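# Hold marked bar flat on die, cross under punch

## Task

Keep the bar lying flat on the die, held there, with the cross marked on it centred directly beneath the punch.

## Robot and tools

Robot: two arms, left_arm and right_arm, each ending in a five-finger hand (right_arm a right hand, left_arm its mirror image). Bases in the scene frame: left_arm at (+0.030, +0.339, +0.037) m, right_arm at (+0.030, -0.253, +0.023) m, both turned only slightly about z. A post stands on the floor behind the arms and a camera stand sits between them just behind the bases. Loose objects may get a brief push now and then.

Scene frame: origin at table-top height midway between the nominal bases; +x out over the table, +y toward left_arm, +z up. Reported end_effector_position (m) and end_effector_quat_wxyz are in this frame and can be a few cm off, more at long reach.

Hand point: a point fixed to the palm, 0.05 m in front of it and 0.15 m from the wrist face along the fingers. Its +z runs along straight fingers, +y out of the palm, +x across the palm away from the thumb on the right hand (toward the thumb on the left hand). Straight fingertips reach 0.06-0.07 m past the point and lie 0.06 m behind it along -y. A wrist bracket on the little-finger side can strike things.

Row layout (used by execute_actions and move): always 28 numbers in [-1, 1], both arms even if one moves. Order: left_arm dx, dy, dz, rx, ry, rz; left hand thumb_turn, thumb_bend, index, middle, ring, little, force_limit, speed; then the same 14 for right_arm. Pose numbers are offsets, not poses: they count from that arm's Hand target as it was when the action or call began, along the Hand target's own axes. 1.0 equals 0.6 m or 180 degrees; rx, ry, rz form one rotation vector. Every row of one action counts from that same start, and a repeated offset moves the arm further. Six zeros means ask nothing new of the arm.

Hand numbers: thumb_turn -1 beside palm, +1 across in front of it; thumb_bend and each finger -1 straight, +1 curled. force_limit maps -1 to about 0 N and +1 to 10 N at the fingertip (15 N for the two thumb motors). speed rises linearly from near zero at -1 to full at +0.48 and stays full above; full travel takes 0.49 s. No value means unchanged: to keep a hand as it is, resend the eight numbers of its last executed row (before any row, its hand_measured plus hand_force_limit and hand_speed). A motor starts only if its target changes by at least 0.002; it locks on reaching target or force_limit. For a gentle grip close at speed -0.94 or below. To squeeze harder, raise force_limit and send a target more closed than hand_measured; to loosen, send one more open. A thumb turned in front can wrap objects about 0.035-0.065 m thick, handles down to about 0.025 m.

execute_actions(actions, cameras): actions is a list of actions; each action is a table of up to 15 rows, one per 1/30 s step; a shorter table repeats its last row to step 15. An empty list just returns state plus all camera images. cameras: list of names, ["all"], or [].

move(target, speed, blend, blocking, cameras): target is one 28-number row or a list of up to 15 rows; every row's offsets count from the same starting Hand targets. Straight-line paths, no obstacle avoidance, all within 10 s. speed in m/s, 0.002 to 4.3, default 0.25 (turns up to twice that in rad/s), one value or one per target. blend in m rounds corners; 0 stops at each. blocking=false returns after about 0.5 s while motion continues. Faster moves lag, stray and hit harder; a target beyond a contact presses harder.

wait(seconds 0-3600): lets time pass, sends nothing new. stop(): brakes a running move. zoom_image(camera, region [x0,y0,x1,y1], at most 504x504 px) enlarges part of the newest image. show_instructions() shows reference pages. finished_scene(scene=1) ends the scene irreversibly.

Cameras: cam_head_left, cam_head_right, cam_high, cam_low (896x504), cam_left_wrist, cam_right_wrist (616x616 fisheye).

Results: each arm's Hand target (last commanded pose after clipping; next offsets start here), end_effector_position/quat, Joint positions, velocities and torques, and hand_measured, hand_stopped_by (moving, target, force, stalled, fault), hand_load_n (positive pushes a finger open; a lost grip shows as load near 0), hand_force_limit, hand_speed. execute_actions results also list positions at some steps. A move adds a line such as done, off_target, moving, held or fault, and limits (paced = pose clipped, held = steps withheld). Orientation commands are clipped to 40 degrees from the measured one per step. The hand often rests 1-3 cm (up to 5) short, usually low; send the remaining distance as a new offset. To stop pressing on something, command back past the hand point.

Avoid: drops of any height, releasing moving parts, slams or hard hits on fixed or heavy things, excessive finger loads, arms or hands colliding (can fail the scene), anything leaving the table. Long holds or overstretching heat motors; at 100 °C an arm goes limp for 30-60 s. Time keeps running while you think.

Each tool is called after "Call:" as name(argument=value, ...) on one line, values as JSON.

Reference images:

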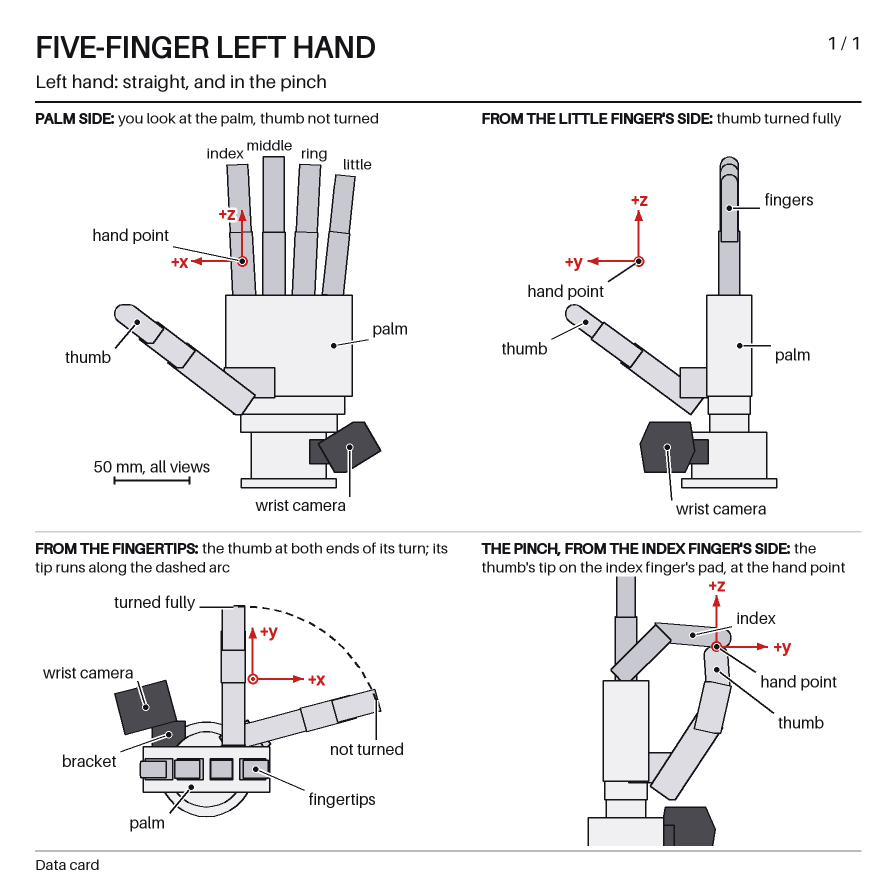

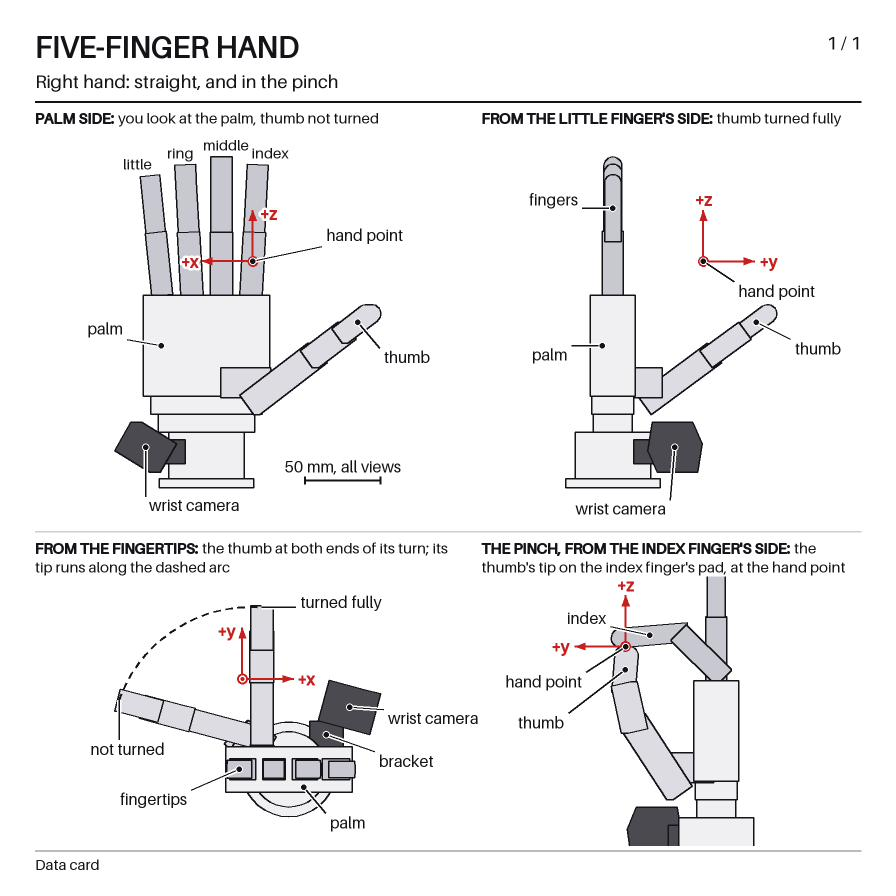

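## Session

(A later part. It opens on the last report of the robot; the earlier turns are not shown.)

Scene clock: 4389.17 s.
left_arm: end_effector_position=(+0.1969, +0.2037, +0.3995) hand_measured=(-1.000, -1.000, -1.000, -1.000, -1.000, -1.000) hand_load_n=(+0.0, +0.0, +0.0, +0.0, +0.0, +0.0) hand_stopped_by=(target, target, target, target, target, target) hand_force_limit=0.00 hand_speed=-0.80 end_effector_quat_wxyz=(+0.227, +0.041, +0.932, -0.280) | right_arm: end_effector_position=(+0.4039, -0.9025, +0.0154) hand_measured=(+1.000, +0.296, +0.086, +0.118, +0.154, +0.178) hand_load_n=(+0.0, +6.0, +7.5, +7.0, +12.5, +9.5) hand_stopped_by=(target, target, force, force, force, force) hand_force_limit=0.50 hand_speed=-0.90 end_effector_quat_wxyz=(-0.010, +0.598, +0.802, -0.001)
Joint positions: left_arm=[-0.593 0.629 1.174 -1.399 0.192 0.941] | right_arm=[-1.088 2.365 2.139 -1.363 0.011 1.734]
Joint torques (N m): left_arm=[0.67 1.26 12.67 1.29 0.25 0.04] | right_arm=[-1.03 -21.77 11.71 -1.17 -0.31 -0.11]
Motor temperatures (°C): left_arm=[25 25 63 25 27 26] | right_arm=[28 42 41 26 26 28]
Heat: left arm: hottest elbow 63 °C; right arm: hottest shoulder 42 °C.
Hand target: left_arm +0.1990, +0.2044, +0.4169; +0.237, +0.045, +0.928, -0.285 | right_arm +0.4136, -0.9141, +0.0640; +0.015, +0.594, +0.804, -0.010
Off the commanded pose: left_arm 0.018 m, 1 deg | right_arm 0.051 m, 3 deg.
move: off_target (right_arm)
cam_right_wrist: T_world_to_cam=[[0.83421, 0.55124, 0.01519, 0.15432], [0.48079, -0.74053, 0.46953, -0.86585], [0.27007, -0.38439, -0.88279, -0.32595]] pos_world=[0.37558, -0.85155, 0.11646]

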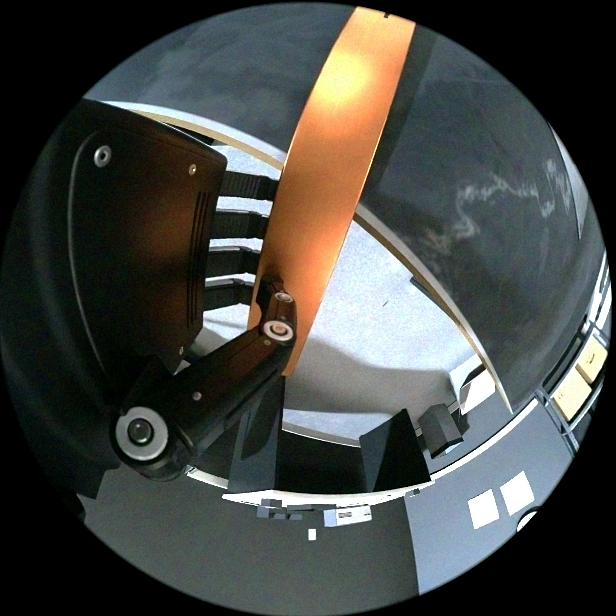

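Call:
move(target=[0,0,0,0,0,0,-1,-1,-1,-1,-1,-1,0,-0.8,-0.0018,0.0001,-0.05,0,0,0,1,0.3,0.35,0.4,0.45,0.5,0.5,-0.9], speed=0.05, cameras=["cam_right_wrist","cam_high"])

Scene clock: 4420.93 s.
left_arm: end_effector_position=(+0.1969, +0.2037, +0.3995) hand_measured=(-1.000, -1.000, -1.000, -1.000, -1.000, -1.000) hand_load_n=(+0.0, +0.0, +0.0, +0.0, +0.0, +0.0) hand_stopped_by=(target, target, target, target, target, target) hand_force_limit=0.00 hand_speed=-0.80 end_effector_quat_wxyz=(+0.227, +0.041, +0.932, -0.280) | right_arm: end_effector_position=(+0.3991, -0.8942, +0.0261) hand_measured=(+1.000, +0.296, +0.086, +0.118, +0.154, +0.178) hand_load_n=(+0.5, +5.5, +7.5, +6.5, +13.5, +10.0) hand_stopped_by=(target, target, force, force, force, force) hand_force_limit=0.50 hand_speed=-0.90 end_effector_quat_wxyz=(-0.031, +0.598, +0.801, +0.008)
Joint positions: left_arm=[-0.593 0.629 1.174 -1.399 0.192 0.941] | right_arm=[-1.088 2.365 2.172 -1.44 0.014 1.735]
Joint torques (N m): left_arm=[0.73 1.26 12.67 1.29 0.24 0.04] | right_arm=[-0.91 -22.95 12.66 -0.9 -0.43 -0.06]
Motor temperatures (°C): left_arm=[25 25 63 25 27 26] | right_arm=[28 44 44 26 26 28]
Heat: left arm: hottest elbow 63 °C; right arm: hottest shoulder 44 °C.
Hand target: left_arm +0.1990, +0.2044, +0.4169; +0.237, +0.045, +0.928, -0.285 | right_arm +0.4135, -0.9141, +0.0939; +0.015, +0.594, +0.804, -0.010
Off the commanded pose: left_arm 0.018 m, 1 deg | right_arm 0.072 m, 6 deg.
move: off_target (right_arm)
cam_right_wrist: T_world_to_cam=[[0.83495, 0.55003, 0.01799, 0.1521], [0.49037, -0.75843, 0.42933, -0.88121], [0.24979, -0.34964, -0.90297, -0.27244]] pos_world=[0.37318, -0.84725, 0.12958]
Images, in order (width x height): cam_high 896x504, cam_right_wrist 616x616.

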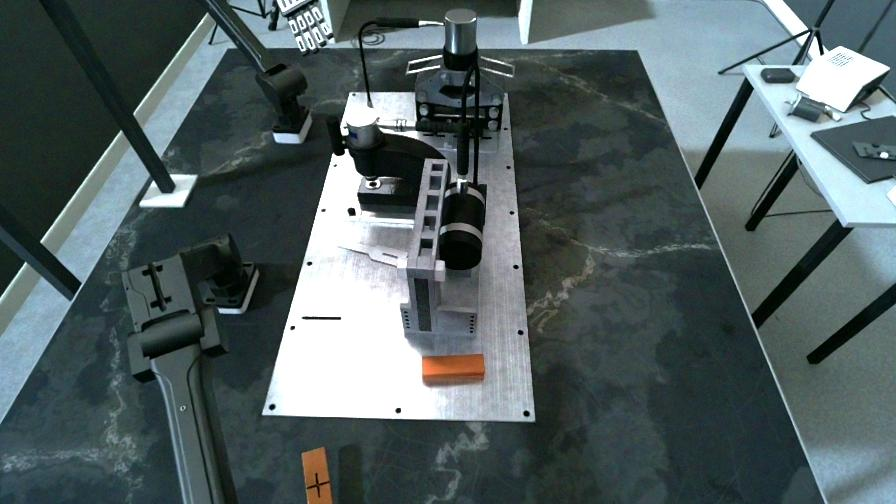

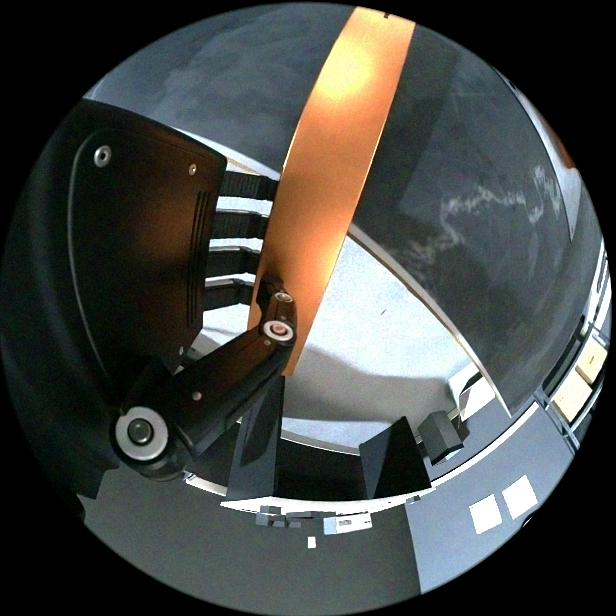

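Call:
move(target=[0,0,0,0,0,0,-1,-1,-1,-1,-1,-1,0,-0.8,-0.0018,0.0001,-0.05,0,0,0,1,0.3,0.35,0.4,0.45,0.5,0.5,-0.9], speed=0.05, cameras=["cam_high"])

Scene clock: 4439.53 s.
left_arm: end_effector_position=(+0.1969, +0.2037, +0.3995) hand_measured=(-1.000, -1.000, -1.000, -1.000, -1.000, -1.000) hand_load_n=(+0.0, +0.0, +0.0, +0.0, +0.0, +0.0) hand_stopped_by=(target, target, target, target, target, target) hand_force_limit=0.00 hand_speed=-0.80 end_effector_quat_wxyz=(+0.227, +0.041, +0.932, -0.280) | right_arm: end_effector_position=(+0.3996, -0.8952, +0.0487) hand_measured=(+1.000, +0.296, +0.086, +0.118, +0.154, +0.178) hand_load_n=(+0.5, +6.0, +7.0, +7.0, +13.5, +10.0) hand_stopped_by=(target, target, force, force, force, force) hand_force_limit=0.50 hand_speed=-0.90 end_effector_quat_wxyz=(-0.035, +0.597, +0.801, +0.010)
Joint positions: left_arm=[-0.593 0.629 1.174 -1.399 0.192 0.941] | right_arm=[-1.088 2.365 2.233 -1.511 0.014 1.735]
Joint torques (N m): left_arm=[0.73 1.32 12.67 1.29 0.24 0.04] | right_arm=[-1.79 -23.94 12.94 -1.07 -0.41 -0.06]
Motor temperatures (°C): left_arm=[25 25 63 25 27 26] | right_arm=[28 45 44 26 26 28]
Heat: left arm: hottest elbow 63 °C; right arm: hottest shoulder 45 °C.
Hand target: left_arm +0.1990, +0.2044, +0.4169; +0.237, +0.045, +0.928, -0.285 | right_arm +0.4135, -0.9141, +0.1240; +0.015, +0.594, +0.804, -0.010
Off the commanded pose: left_arm 0.018 m, 1 deg | right_arm 0.079 m, 6 deg.
move: off_target (right_arm)

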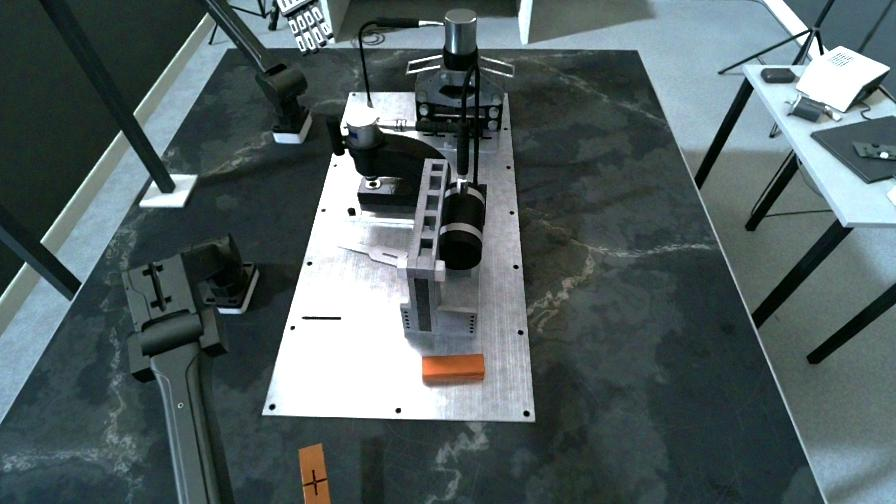

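Call:
execute_actions(actions=[], cameras=["cam_left_wrist","cam_low","cam_right_wrist"])

Call:
zoom_image(camera="cam_left_wrist", region=[240, 240, 560, 560])

Call:
zoom_image(camera="cam_low", region=[310, 150, 480, 350])

Scene clock: 4629.70 s.
left_arm: end_effector_position=(+0.1969, +0.2037, +0.3995) hand_measured=(-1.000, -1.000, -1.000, -1.000, -1.000, -1.000) hand_load_n=(+0.0, +0.0, +0.0, -0.5, +0.0, +0.0) hand_stopped_by=(target, target, target, target, target, target) hand_force_limit=0.00 hand_speed=-0.80 end_effector_quat_wxyz=(+0.227, +0.041, +0.932, -0.280) | right_arm: end_effector_position=(+0.3996, -0.8952, +0.0487) hand_measured=(+1.000, +0.296, +0.086, +0.118, +0.154, +0.178) hand_load_n=(+0.5, +6.0, +7.0, +6.5, +13.5, +10.5) hand_stopped_by=(target, target, force, force, force, force) hand_force_limit=0.50 hand_speed=-0.90 end_effector_quat_wxyz=(-0.035, +0.597, +0.801, +0.010)
Joint positions: left_arm=[-0.593 0.629 1.174 -1.399 0.192 0.941] | right_arm=[-1.088 2.365 2.233 -1.511 0.014 1.735]
Joint velocities: within noise
Joint torques (N m): left_arm=[0.67 1.32 12.68 1.31 0.24 0.04] | right_arm=[-2.43 -24.12 13.23 -0.98 -0.44 -0.06]
Motor temperatures (°C): left_arm=[25 25 63 25 27 26] | right_arm=[28 50 55 26 27 28]
Heat: left arm: hottest elbow 63 °C; right arm: hottest elbow 55 °C.
Hand target: left_arm +0.1990, +0.2044, +0.4169; +0.237, +0.045, +0.928, -0.285 | right_arm +0.4135, -0.9141, +0.1240; +0.015, +0.594, +0.804, -0.010
Off the commanded pose: left_arm 0.018 m, 1 deg | right_arm 0.079 m, 6 deg.
camera_calibration:
cam_left_wrist: T_world_to_cam=[[-0.47052, -0.81678, 0.33388, 0.12577], [-0.87879, 0.4679, -0.09379, 0.11379], [-0.07962, -0.33754, -0.93794, 0.57764]] pos_world=[0.20516, 0.24446, 0.51047]
cam_right_wrist: T_world_to_cam=[[0.83504, 0.54985, 0.01924, 0.15159], [0.49223, -0.76225, 0.42035, -0.89562], [0.24579, -0.34154, -0.90716, -0.24336]] pos_world=[0.37408, -0.84915, 0.15279]
Images, in order (width x height): cam_low 896x504, cam_left_wrist 616x616, cam_right_wrist 616x616.

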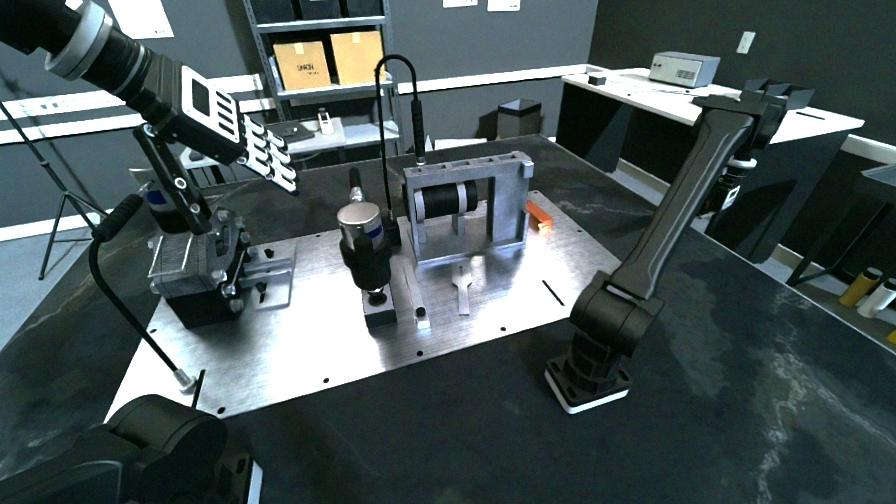

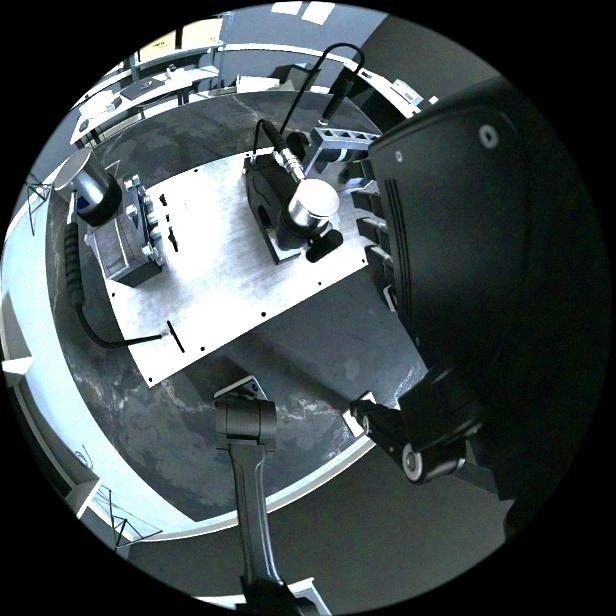

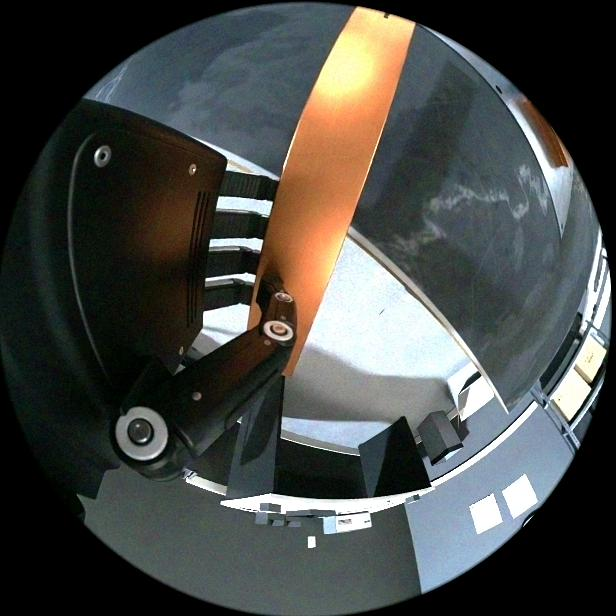

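Scaled by 1.575 from the camera's image (finer frame: 880x880).

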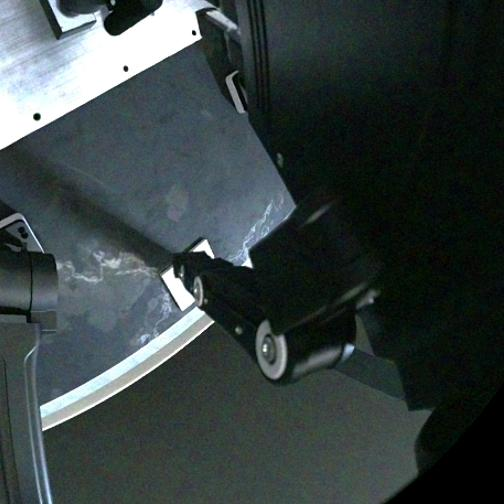

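Scaled by 2.520.

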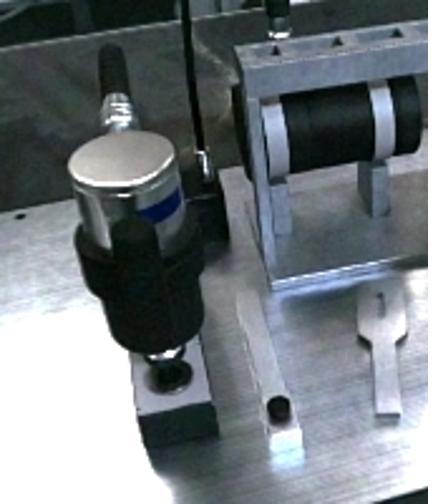

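Call:
move(target=[[0,0,0,0,0,0,-1,-1,-1,-1,-1,-1,0,-0.8,-0.0012,0.0,-0.0333,0,0,0,1,0.3,0.35,0.4,0.45,0.5,0.5,-0.9],[0,0,0,0,0,0,-1,-1,-1,-1,-1,-1,0,-0.8,0.4267,0.0797,-0.0752,0,0,-0.183,1,0.3,0.35,0.4,0.45,0.5,0.5,-0.9]], speed=0.1, blend=[0.02,0], cameras=["cam_head_right","cam_high","cam_right_wrist"])

Scene clock: 4649.30 s.
left_arm: end_effector_position=(+0.1969, +0.2037, +0.3995) hand_measured=(-1.000, -1.000, -1.000, -1.000, -1.000, -1.000) hand_load_n=(+0.0, -0.5, +0.0, +0.0, +0.0, +0.0) hand_stopped_by=(target, target, target, target, target, target) hand_force_limit=0.00 hand_speed=-0.80 end_effector_quat_wxyz=(+0.227, +0.041, +0.932, -0.280) | right_arm: end_effector_position=(+0.3774, -0.6559, +0.1272) hand_measured=(+1.000, +0.296, +0.086, +0.118, +0.154, +0.178) hand_load_n=(+0.5, +5.5, +7.5, +7.0, +13.5, +10.0) hand_stopped_by=(target, target, force, force, force, force) hand_force_limit=0.50 hand_speed=-0.90 end_effector_quat_wxyz=(-0.014, +0.352, +0.936, +0.001)
Joint positions: left_arm=[-0.593 0.629 1.174 -1.399 0.192 0.941] | right_arm=[-0.948 1.751 1.439 -1.283 0.014 1.313]
Joint torques (N m): left_arm=[0.73 1.32 12.67 1.29 0.25 0.04] | right_arm=[-1.26 -15.5 7.84 -0.31 -0.2 -0.1]
Motor temperatures (°C): left_arm=[25 25 63 25 27 26] | right_arm=[28 50 55 26 27 28]
Heat: left arm: hottest elbow 63 °C; right arm: hottest elbow 55 °C.
Hand target: left_arm +0.1990, +0.2044, +0.4169; +0.237, +0.045, +0.928, -0.285 | right_arm +0.3835, -0.6539, +0.1597; +0.012, +0.342, +0.940, -0.014
Off the commanded pose: left_arm 0.018 m, 1 deg | right_arm 0.033 m, 4 deg.
move: off_target (right_arm); blend cut to 0.01 m at target 1
cam_right_wrist: T_world_to_cam=[[0.41275, 0.91051, 0.02463, 0.43223], [0.80344, -0.37668, 0.46109, -0.60508], [0.4291, -0.17053, -0.88701, -0.04452]] pos_world=[0.32684, -0.62906, 0.22886]

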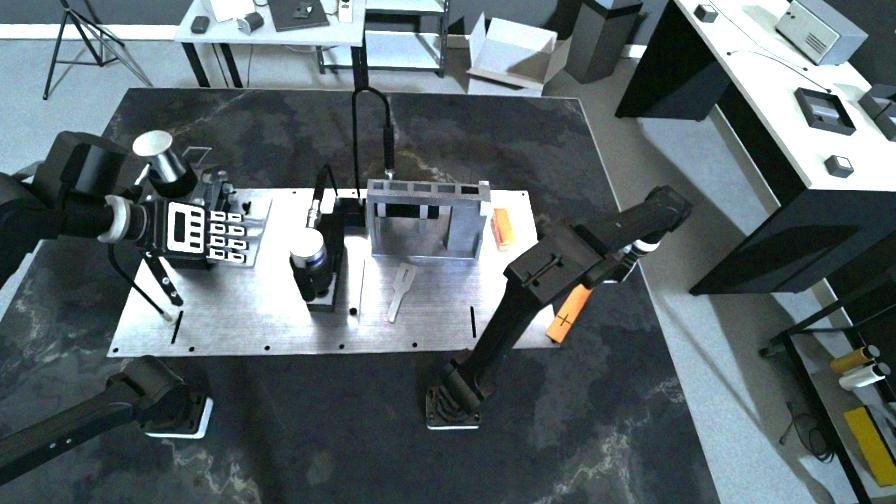

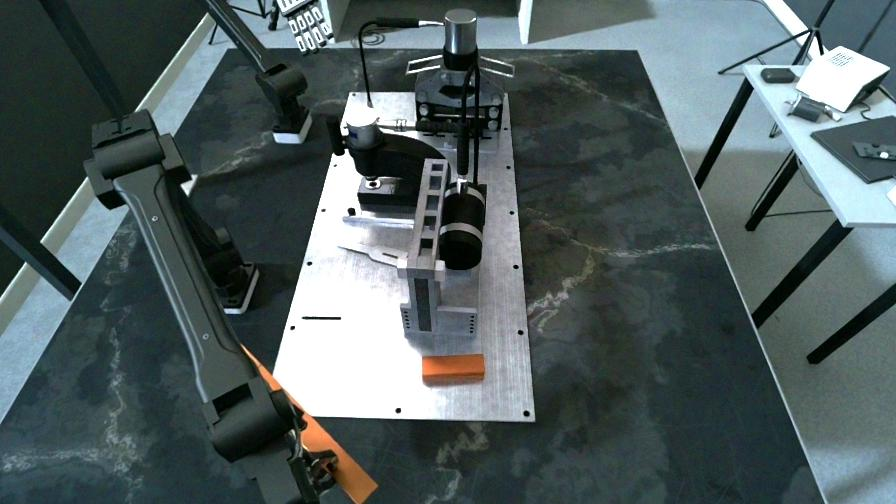

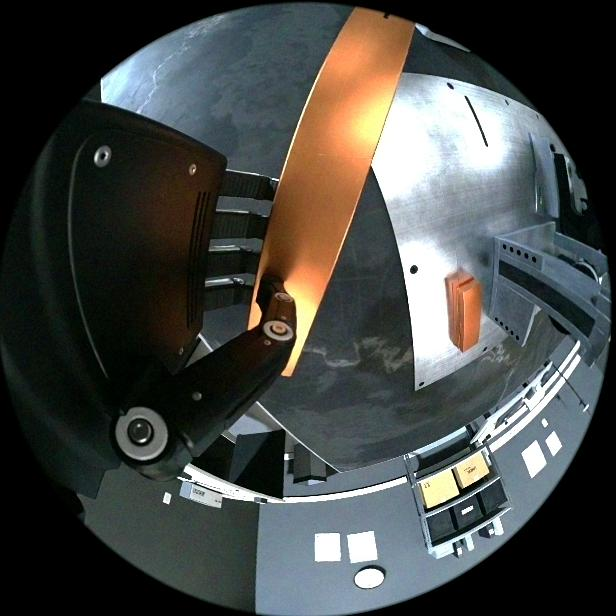

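Call:
move(target=[[-0.2402,0.2283,-0.1047,-0.1035,-0.1128,-0.1612,-1,-1,-1,-1,-1,-1,0,-0.8,0,0,0,0,0,0,1,0.3,0.35,0.4,0.45,0.5,0.5,-0.9],[-0.156,0.5087,-0.3545,-0.2069,-0.2256,-0.3223,-1,-1,-1,-1,-1,-1,0,-0.8,0,0,0,0,0,0,1,0.3,0.35,0.4,0.45,0.5,0.5,-0.9],[0.0695,0.6858,-0.5312,-0.2847,-0.3104,-0.4436,-1,-1,-1,-1,-1,-1,0,-0.8,0,0,0,0,0,0,1,0.3,0.35,0.4,0.45,0.5,0.5,-0.9]], speed=0.25, blend=[0.05,0.05,0], cameras=["cam_head_left","cam_low"])

Scene clock: 4675.03 s.
left_arm: end_effector_position=(+0.1186, +0.7144, +0.4143) hand_measured=(-1.000, -1.000, -1.000, -1.000, -1.000, -1.000) hand_load_n=(+0.0, +0.0, +0.0, +0.0, +0.0, +0.0) hand_stopped_by=(target, target, target, target, target, target) hand_force_limit=0.00 hand_speed=-0.80 end_effector_quat_wxyz=(-0.358, +0.736, -0.574, -0.027) | right_arm: end_effector_position=(+0.3774, -0.6558, +0.1272) hand_measured=(+1.000, +0.296, +0.086, +0.118, +0.154, +0.178) hand_load_n=(+0.5, +5.5, +7.0, +7.0, +13.5, +10.0) hand_stopped_by=(target, target, force, force, force, force) hand_force_limit=0.50 hand_speed=-0.90 end_effector_quat_wxyz=(-0.014, +0.352, +0.936, +0.001)
Joint positions: left_arm=[1.434 1.06 1.402 -1.219 0.262 1.04] | right_arm=[-0.948 1.751 1.439 -1.283 0.014 1.312]
Joint torques (N m): left_arm=[0.09 -4.78 10.25 2.81 0.22 -0.19] | right_arm=[-1.03 -16.79 7.79 0.16 -0.23 -0.17]
Motor temperatures (°C): left_arm=[25 25 62 25 27 26] | right_arm=[28 46 51 26 26 28]
Heat: left arm: hottest elbow 62 °C; right arm: hottest elbow 51 °C.
Hand target: left_arm +0.1202, +0.7205, +0.4198; -0.370, +0.735, -0.568, -0.031 | right_arm +0.3835, -0.6540, +0.1597; +0.012, +0.342, +0.940, -0.014
Off the commanded pose: left_arm 0.008 m, 2 deg | right_arm 0.033 m, 4 deg.
move: done

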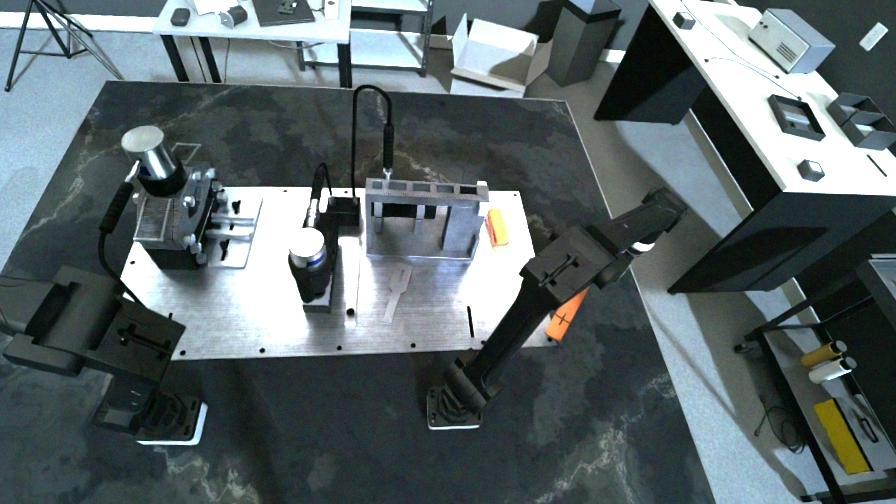

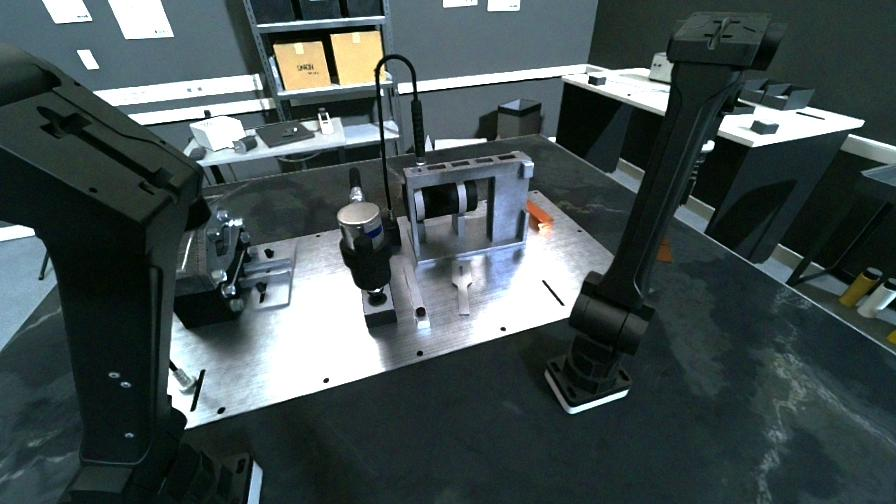

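Call:
move(target=[[-0.1623,0.1058,0.3063,0,0,0,-1,-1,-1,-1,-1,-1,0,-0.8,0.364,0.3208,-0.0262,0,0,-0.278,1,0.3,0.35,0.4,0.45,0.5,0.5,-0.9],[-0.1623,0.1058,0.3063,0,0,0,-1,-1,-1,-1,-1,-1,0,-0.8,0.6553,0.5227,-0.0393,0,0,-0.556,1,0.3,0.35,0.4,0.45,0.5,0.5,-0.9]], speed=0.15, blend=[0.04,0], cameras=["cam_head_left","cam_low","cam_high"])

Scene clock: 4742.67 s.
left_arm: end_effector_position=(+0.1025, +0.8787, +0.2785) hand_measured=(-1.000, -1.000, -1.000, -1.000, -1.000, -1.000) hand_load_n=(+0.0, +0.0, +0.0, +0.0, +0.0, +0.0) hand_stopped_by=(target, target, target, target, target, target) hand_force_limit=0.00 hand_speed=-0.80 end_effector_quat_wxyz=(-0.346, +0.747, -0.568, -0.014) | right_arm: end_effector_position=(+0.2856, -0.1602, +0.1538) hand_measured=(+1.000, +0.296, +0.086, +0.118, +0.154, +0.178) hand_load_n=(+0.5, +6.0, +7.0, +6.5, +13.5, +10.0) hand_stopped_by=(target, target, force, force, force, force) hand_force_limit=0.50 hand_speed=-0.90 end_effector_quat_wxyz=(-0.008, -0.492, +0.870, -0.011)
Joint positions: left_arm=[1.539 1.455 1.395 -0.874 0.331 1.104] | right_arm=[0.17 1.145 0.872 -1.305 0.026 0.682]
Joint torques (N m): left_arm=[0.79 -9.7 14.15 2.66 0.33 0.04] | right_arm=[-0.38 -5.77 8.4 -0.85 0.35 -0.11]
Motor temperatures (°C): left_arm=[25 26 58 26 27 26] | right_arm=[28 42 46 26 26 28]
Heat: left arm: hottest elbow 58 °C; right arm: hottest elbow 46 °C.
Hand target: left_arm +0.1003, +0.9006, +0.2997; -0.370, +0.735, -0.568, -0.031 | right_arm +0.2835, -0.1604, +0.1654; -0.003, -0.501, +0.865, -0.018
Off the commanded pose: left_arm 0.031 m, 4 deg | right_arm 0.012 m, 2 deg.
move: off_target (left_arm, right_arm)
Images, in order (width x height): cam_head_left 896x504, cam_high 896x504, cam_low 896x504.

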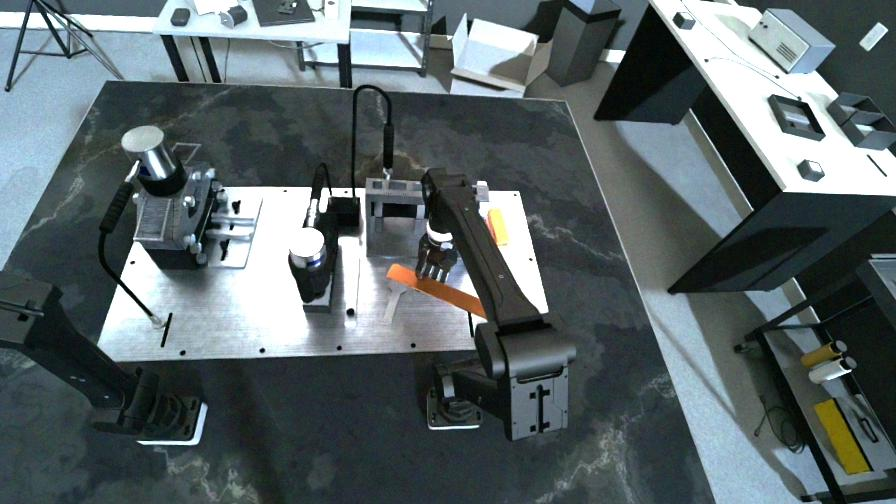

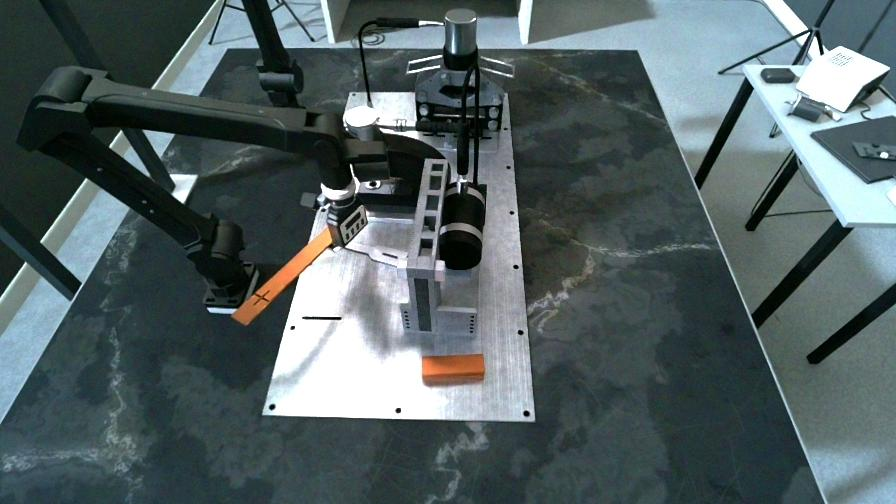

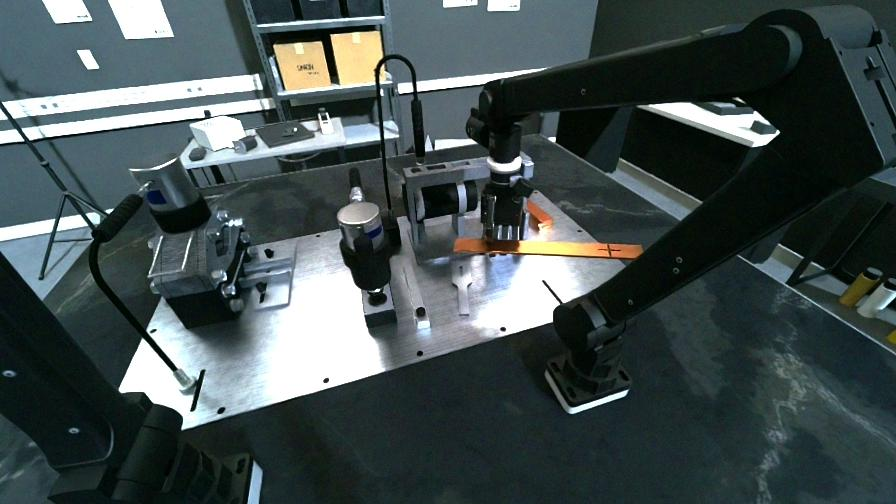

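Call:
move(target=[[0,0,0,0,0,0,-1,-1,-1,-1,-1,-1,0,-0.8,-0.0562,0.2885,-0.0094,0,0,-0.25,1,0.3,0.35,0.4,0.45,0.5,0.5,-0.9],[0,0,0,0,0,0,-1,-1,-1,-1,-1,-1,0,-0.8,-0.1877,0.431,-0.0165,0,0,-0.333,1,0.3,0.35,0.4,0.45,0.5,0.5,-0.9]], speed=0.13, blend=[0.04,0], cameras=["cam_head_left","cam_low","cam_right_wrist"])

Scene clock: 4783.63 s.
left_arm: end_effector_position=(+0.1025, +0.8787, +0.2785) hand_measured=(-1.000, -1.000, -1.000, -1.000, -1.000, -1.000) hand_load_n=(+0.0, +0.0, +0.0, +0.0, +0.0, +0.0) hand_stopped_by=(target, target, target, target, target, target) hand_force_limit=0.00 hand_speed=-0.80 end_effector_quat_wxyz=(-0.346, +0.747, -0.568, -0.014) | right_arm: end_effector_position=(+0.1059, +0.0435, +0.1423) hand_measured=(+1.000, +0.296, +0.086, +0.118, +0.154, +0.178) hand_load_n=(+0.5, +6.0, +7.0, +6.5, +13.5, +10.0) hand_stopped_by=(target, target, force, force, force, force) hand_force_limit=0.50 hand_speed=-0.90 end_effector_quat_wxyz=(+0.044, +0.867, -0.496, +0.012)
Joint positions: left_arm=[1.539 1.455 1.395 -0.874 0.331 1.104] | right_arm=[1.167 1.33 0.983 -1.313 0.016 0.608]
Joint torques (N m): left_arm=[0.79 -9.76 14.15 2.66 0.33 0.04] | right_arm=[-1.2 -6.89 12.05 -0.27 0.32 0.14]
Motor temperatures (°C): left_arm=[25 27 60 26 27 26] | right_arm=[28 39 45 26 26 28]
Heat: left arm: hottest elbow 60 °C; right arm: hottest elbow 45 °C.
Hand target: left_arm +0.1003, +0.9006, +0.2997; -0.370, +0.735, -0.568, -0.031 | right_arm +0.1154, +0.0662, +0.1655; +0.012, +0.866, -0.500, +0.014
Off the commanded pose: left_arm 0.031 m, 4 deg | right_arm 0.034 m, 4 deg.
move: off_target (right_arm)
cam_right_wrist: T_world_to_cam=[[-0.67657, -0.72899, 0.10409, 0.0825], [-0.62363, 0.64239, 0.44544, -0.02139], [-0.39159, 0.23646, -0.88924, 0.27413]] pos_world=[0.14983, 0.00907, 0.24471]

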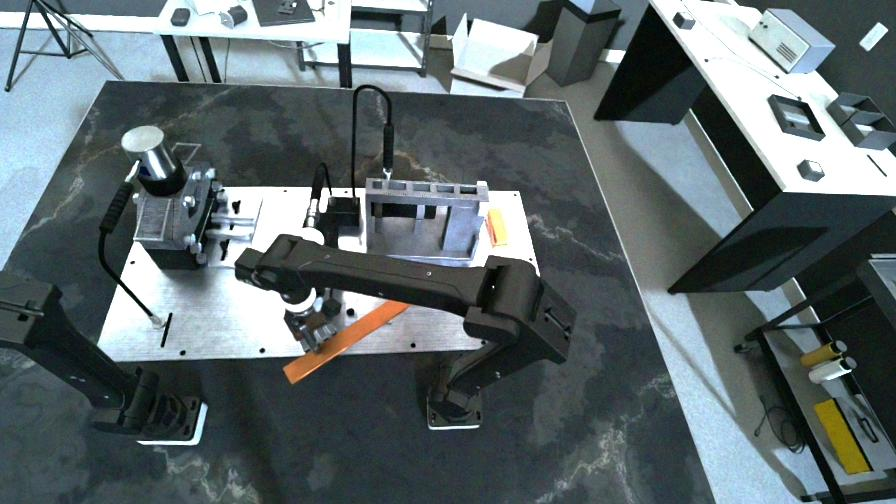

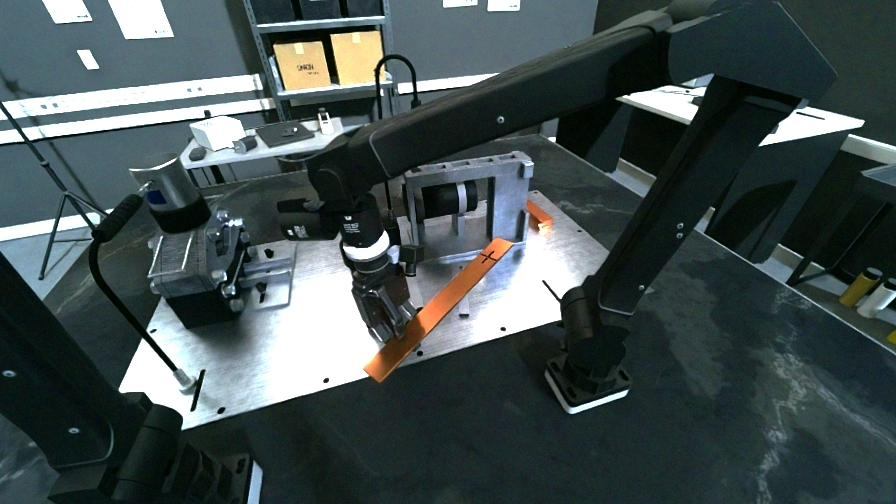

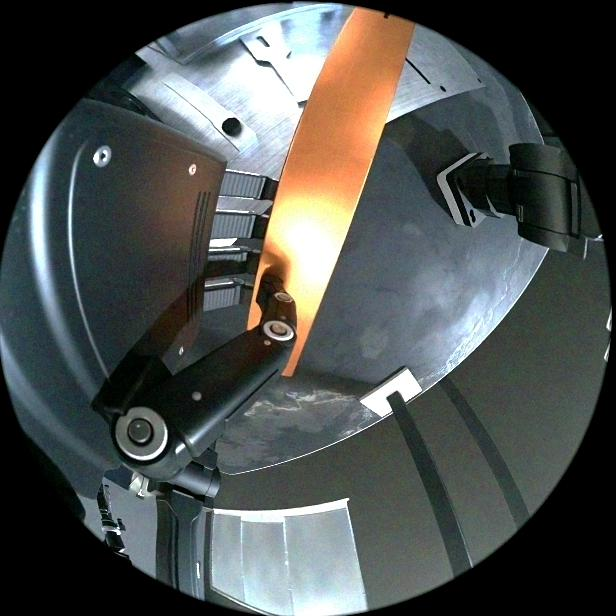

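Call:
zoom_image(camera="cam_low", region=[330, 220, 450, 340])

Call:
execute_actions(actions=[], cameras=["cam_high","cam_head_right"])

Call:
zoom_image(camera="cam_high", region=[310, 90, 460, 240])

Scaled by 4.200.

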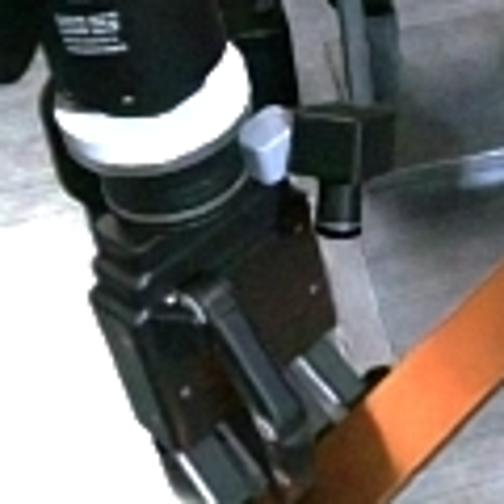

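Scene clock: 4821.70 s.
left_arm: end_effector_position=(+0.1025, +0.8787, +0.2785) hand_measured=(-1.000, -1.000, -1.000, -1.000, -1.000, -1.000) hand_load_n=(+0.0, +0.0, +0.0, -0.5, +0.0, +0.0) hand_stopped_by=(target, target, target, target, target, target) hand_force_limit=0.00 hand_speed=-0.80 end_effector_quat_wxyz=(-0.346, +0.747, -0.568, -0.014) | right_arm: end_effector_position=(+0.1059, +0.0435, +0.1423) hand_measured=(+1.000, +0.296, +0.086, +0.118, +0.154, +0.178) hand_load_n=(+0.5, +6.0, +7.0, +6.5, +13.5, +10.0) hand_stopped_by=(target, target, force, force, force, force) hand_force_limit=0.50 hand_speed=-0.90 end_effector_quat_wxyz=(+0.044, +0.867, -0.497, +0.012)
Joint positions: left_arm=[1.539 1.455 1.395 -0.874 0.331 1.104] | right_arm=[1.167 1.33 0.983 -1.313 0.017 0.608]
Joint velocities: within noise
Joint torques (N m): left_arm=[0.79 -9.7 14.15 2.66 0.33 0.04] | right_arm=[-1.38 -7.18 11.79 -0.4 0.28 0.12]
Motor temperatures (°C): left_arm=[25 27 61 26 27 26] | right_arm=[28 37 46 26 26 28]
Heat: left arm: hottest elbow 61 °C; right arm: hottest elbow 46 °C.
Hand target: left_arm +0.1003, +0.9006, +0.2997; -0.370, +0.735, -0.568, -0.031 | right_arm +0.1154, +0.0662, +0.1655; +0.012, +0.866, -0.500, +0.014
Off the commanded pose: left_arm 0.031 m, 4 deg | right_arm 0.034 m, 4 deg.
Images, in order (width x height): cam_head_right 896x504, cam_high 896x504.

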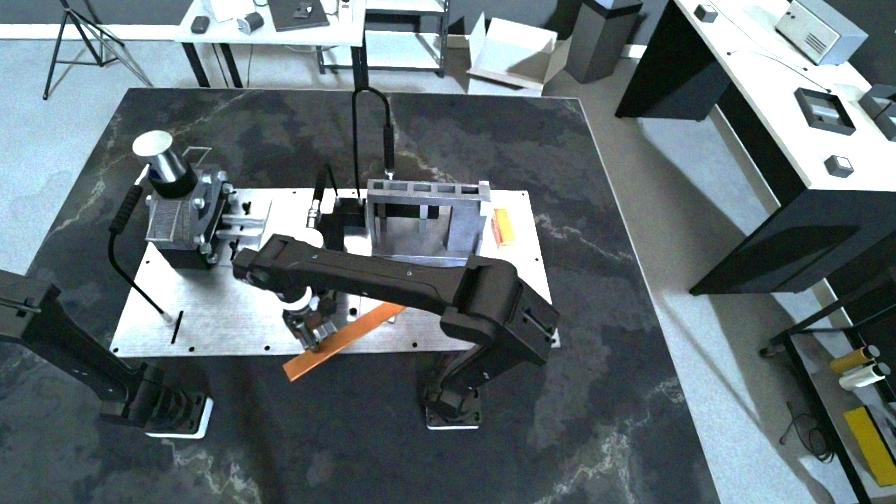

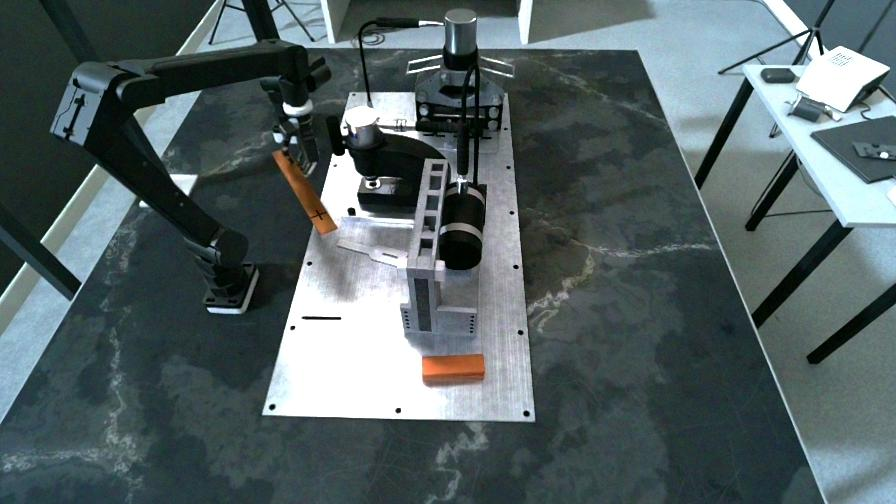

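Scaled by 3.360.

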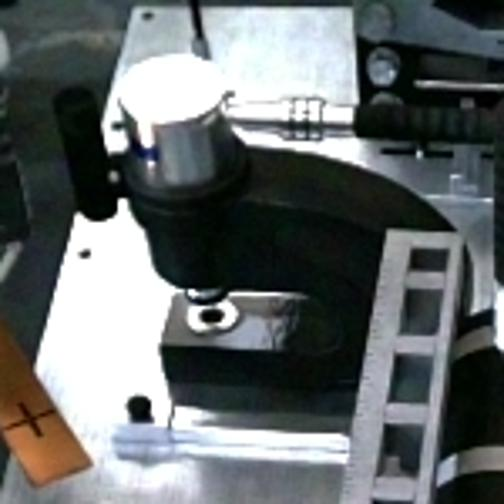

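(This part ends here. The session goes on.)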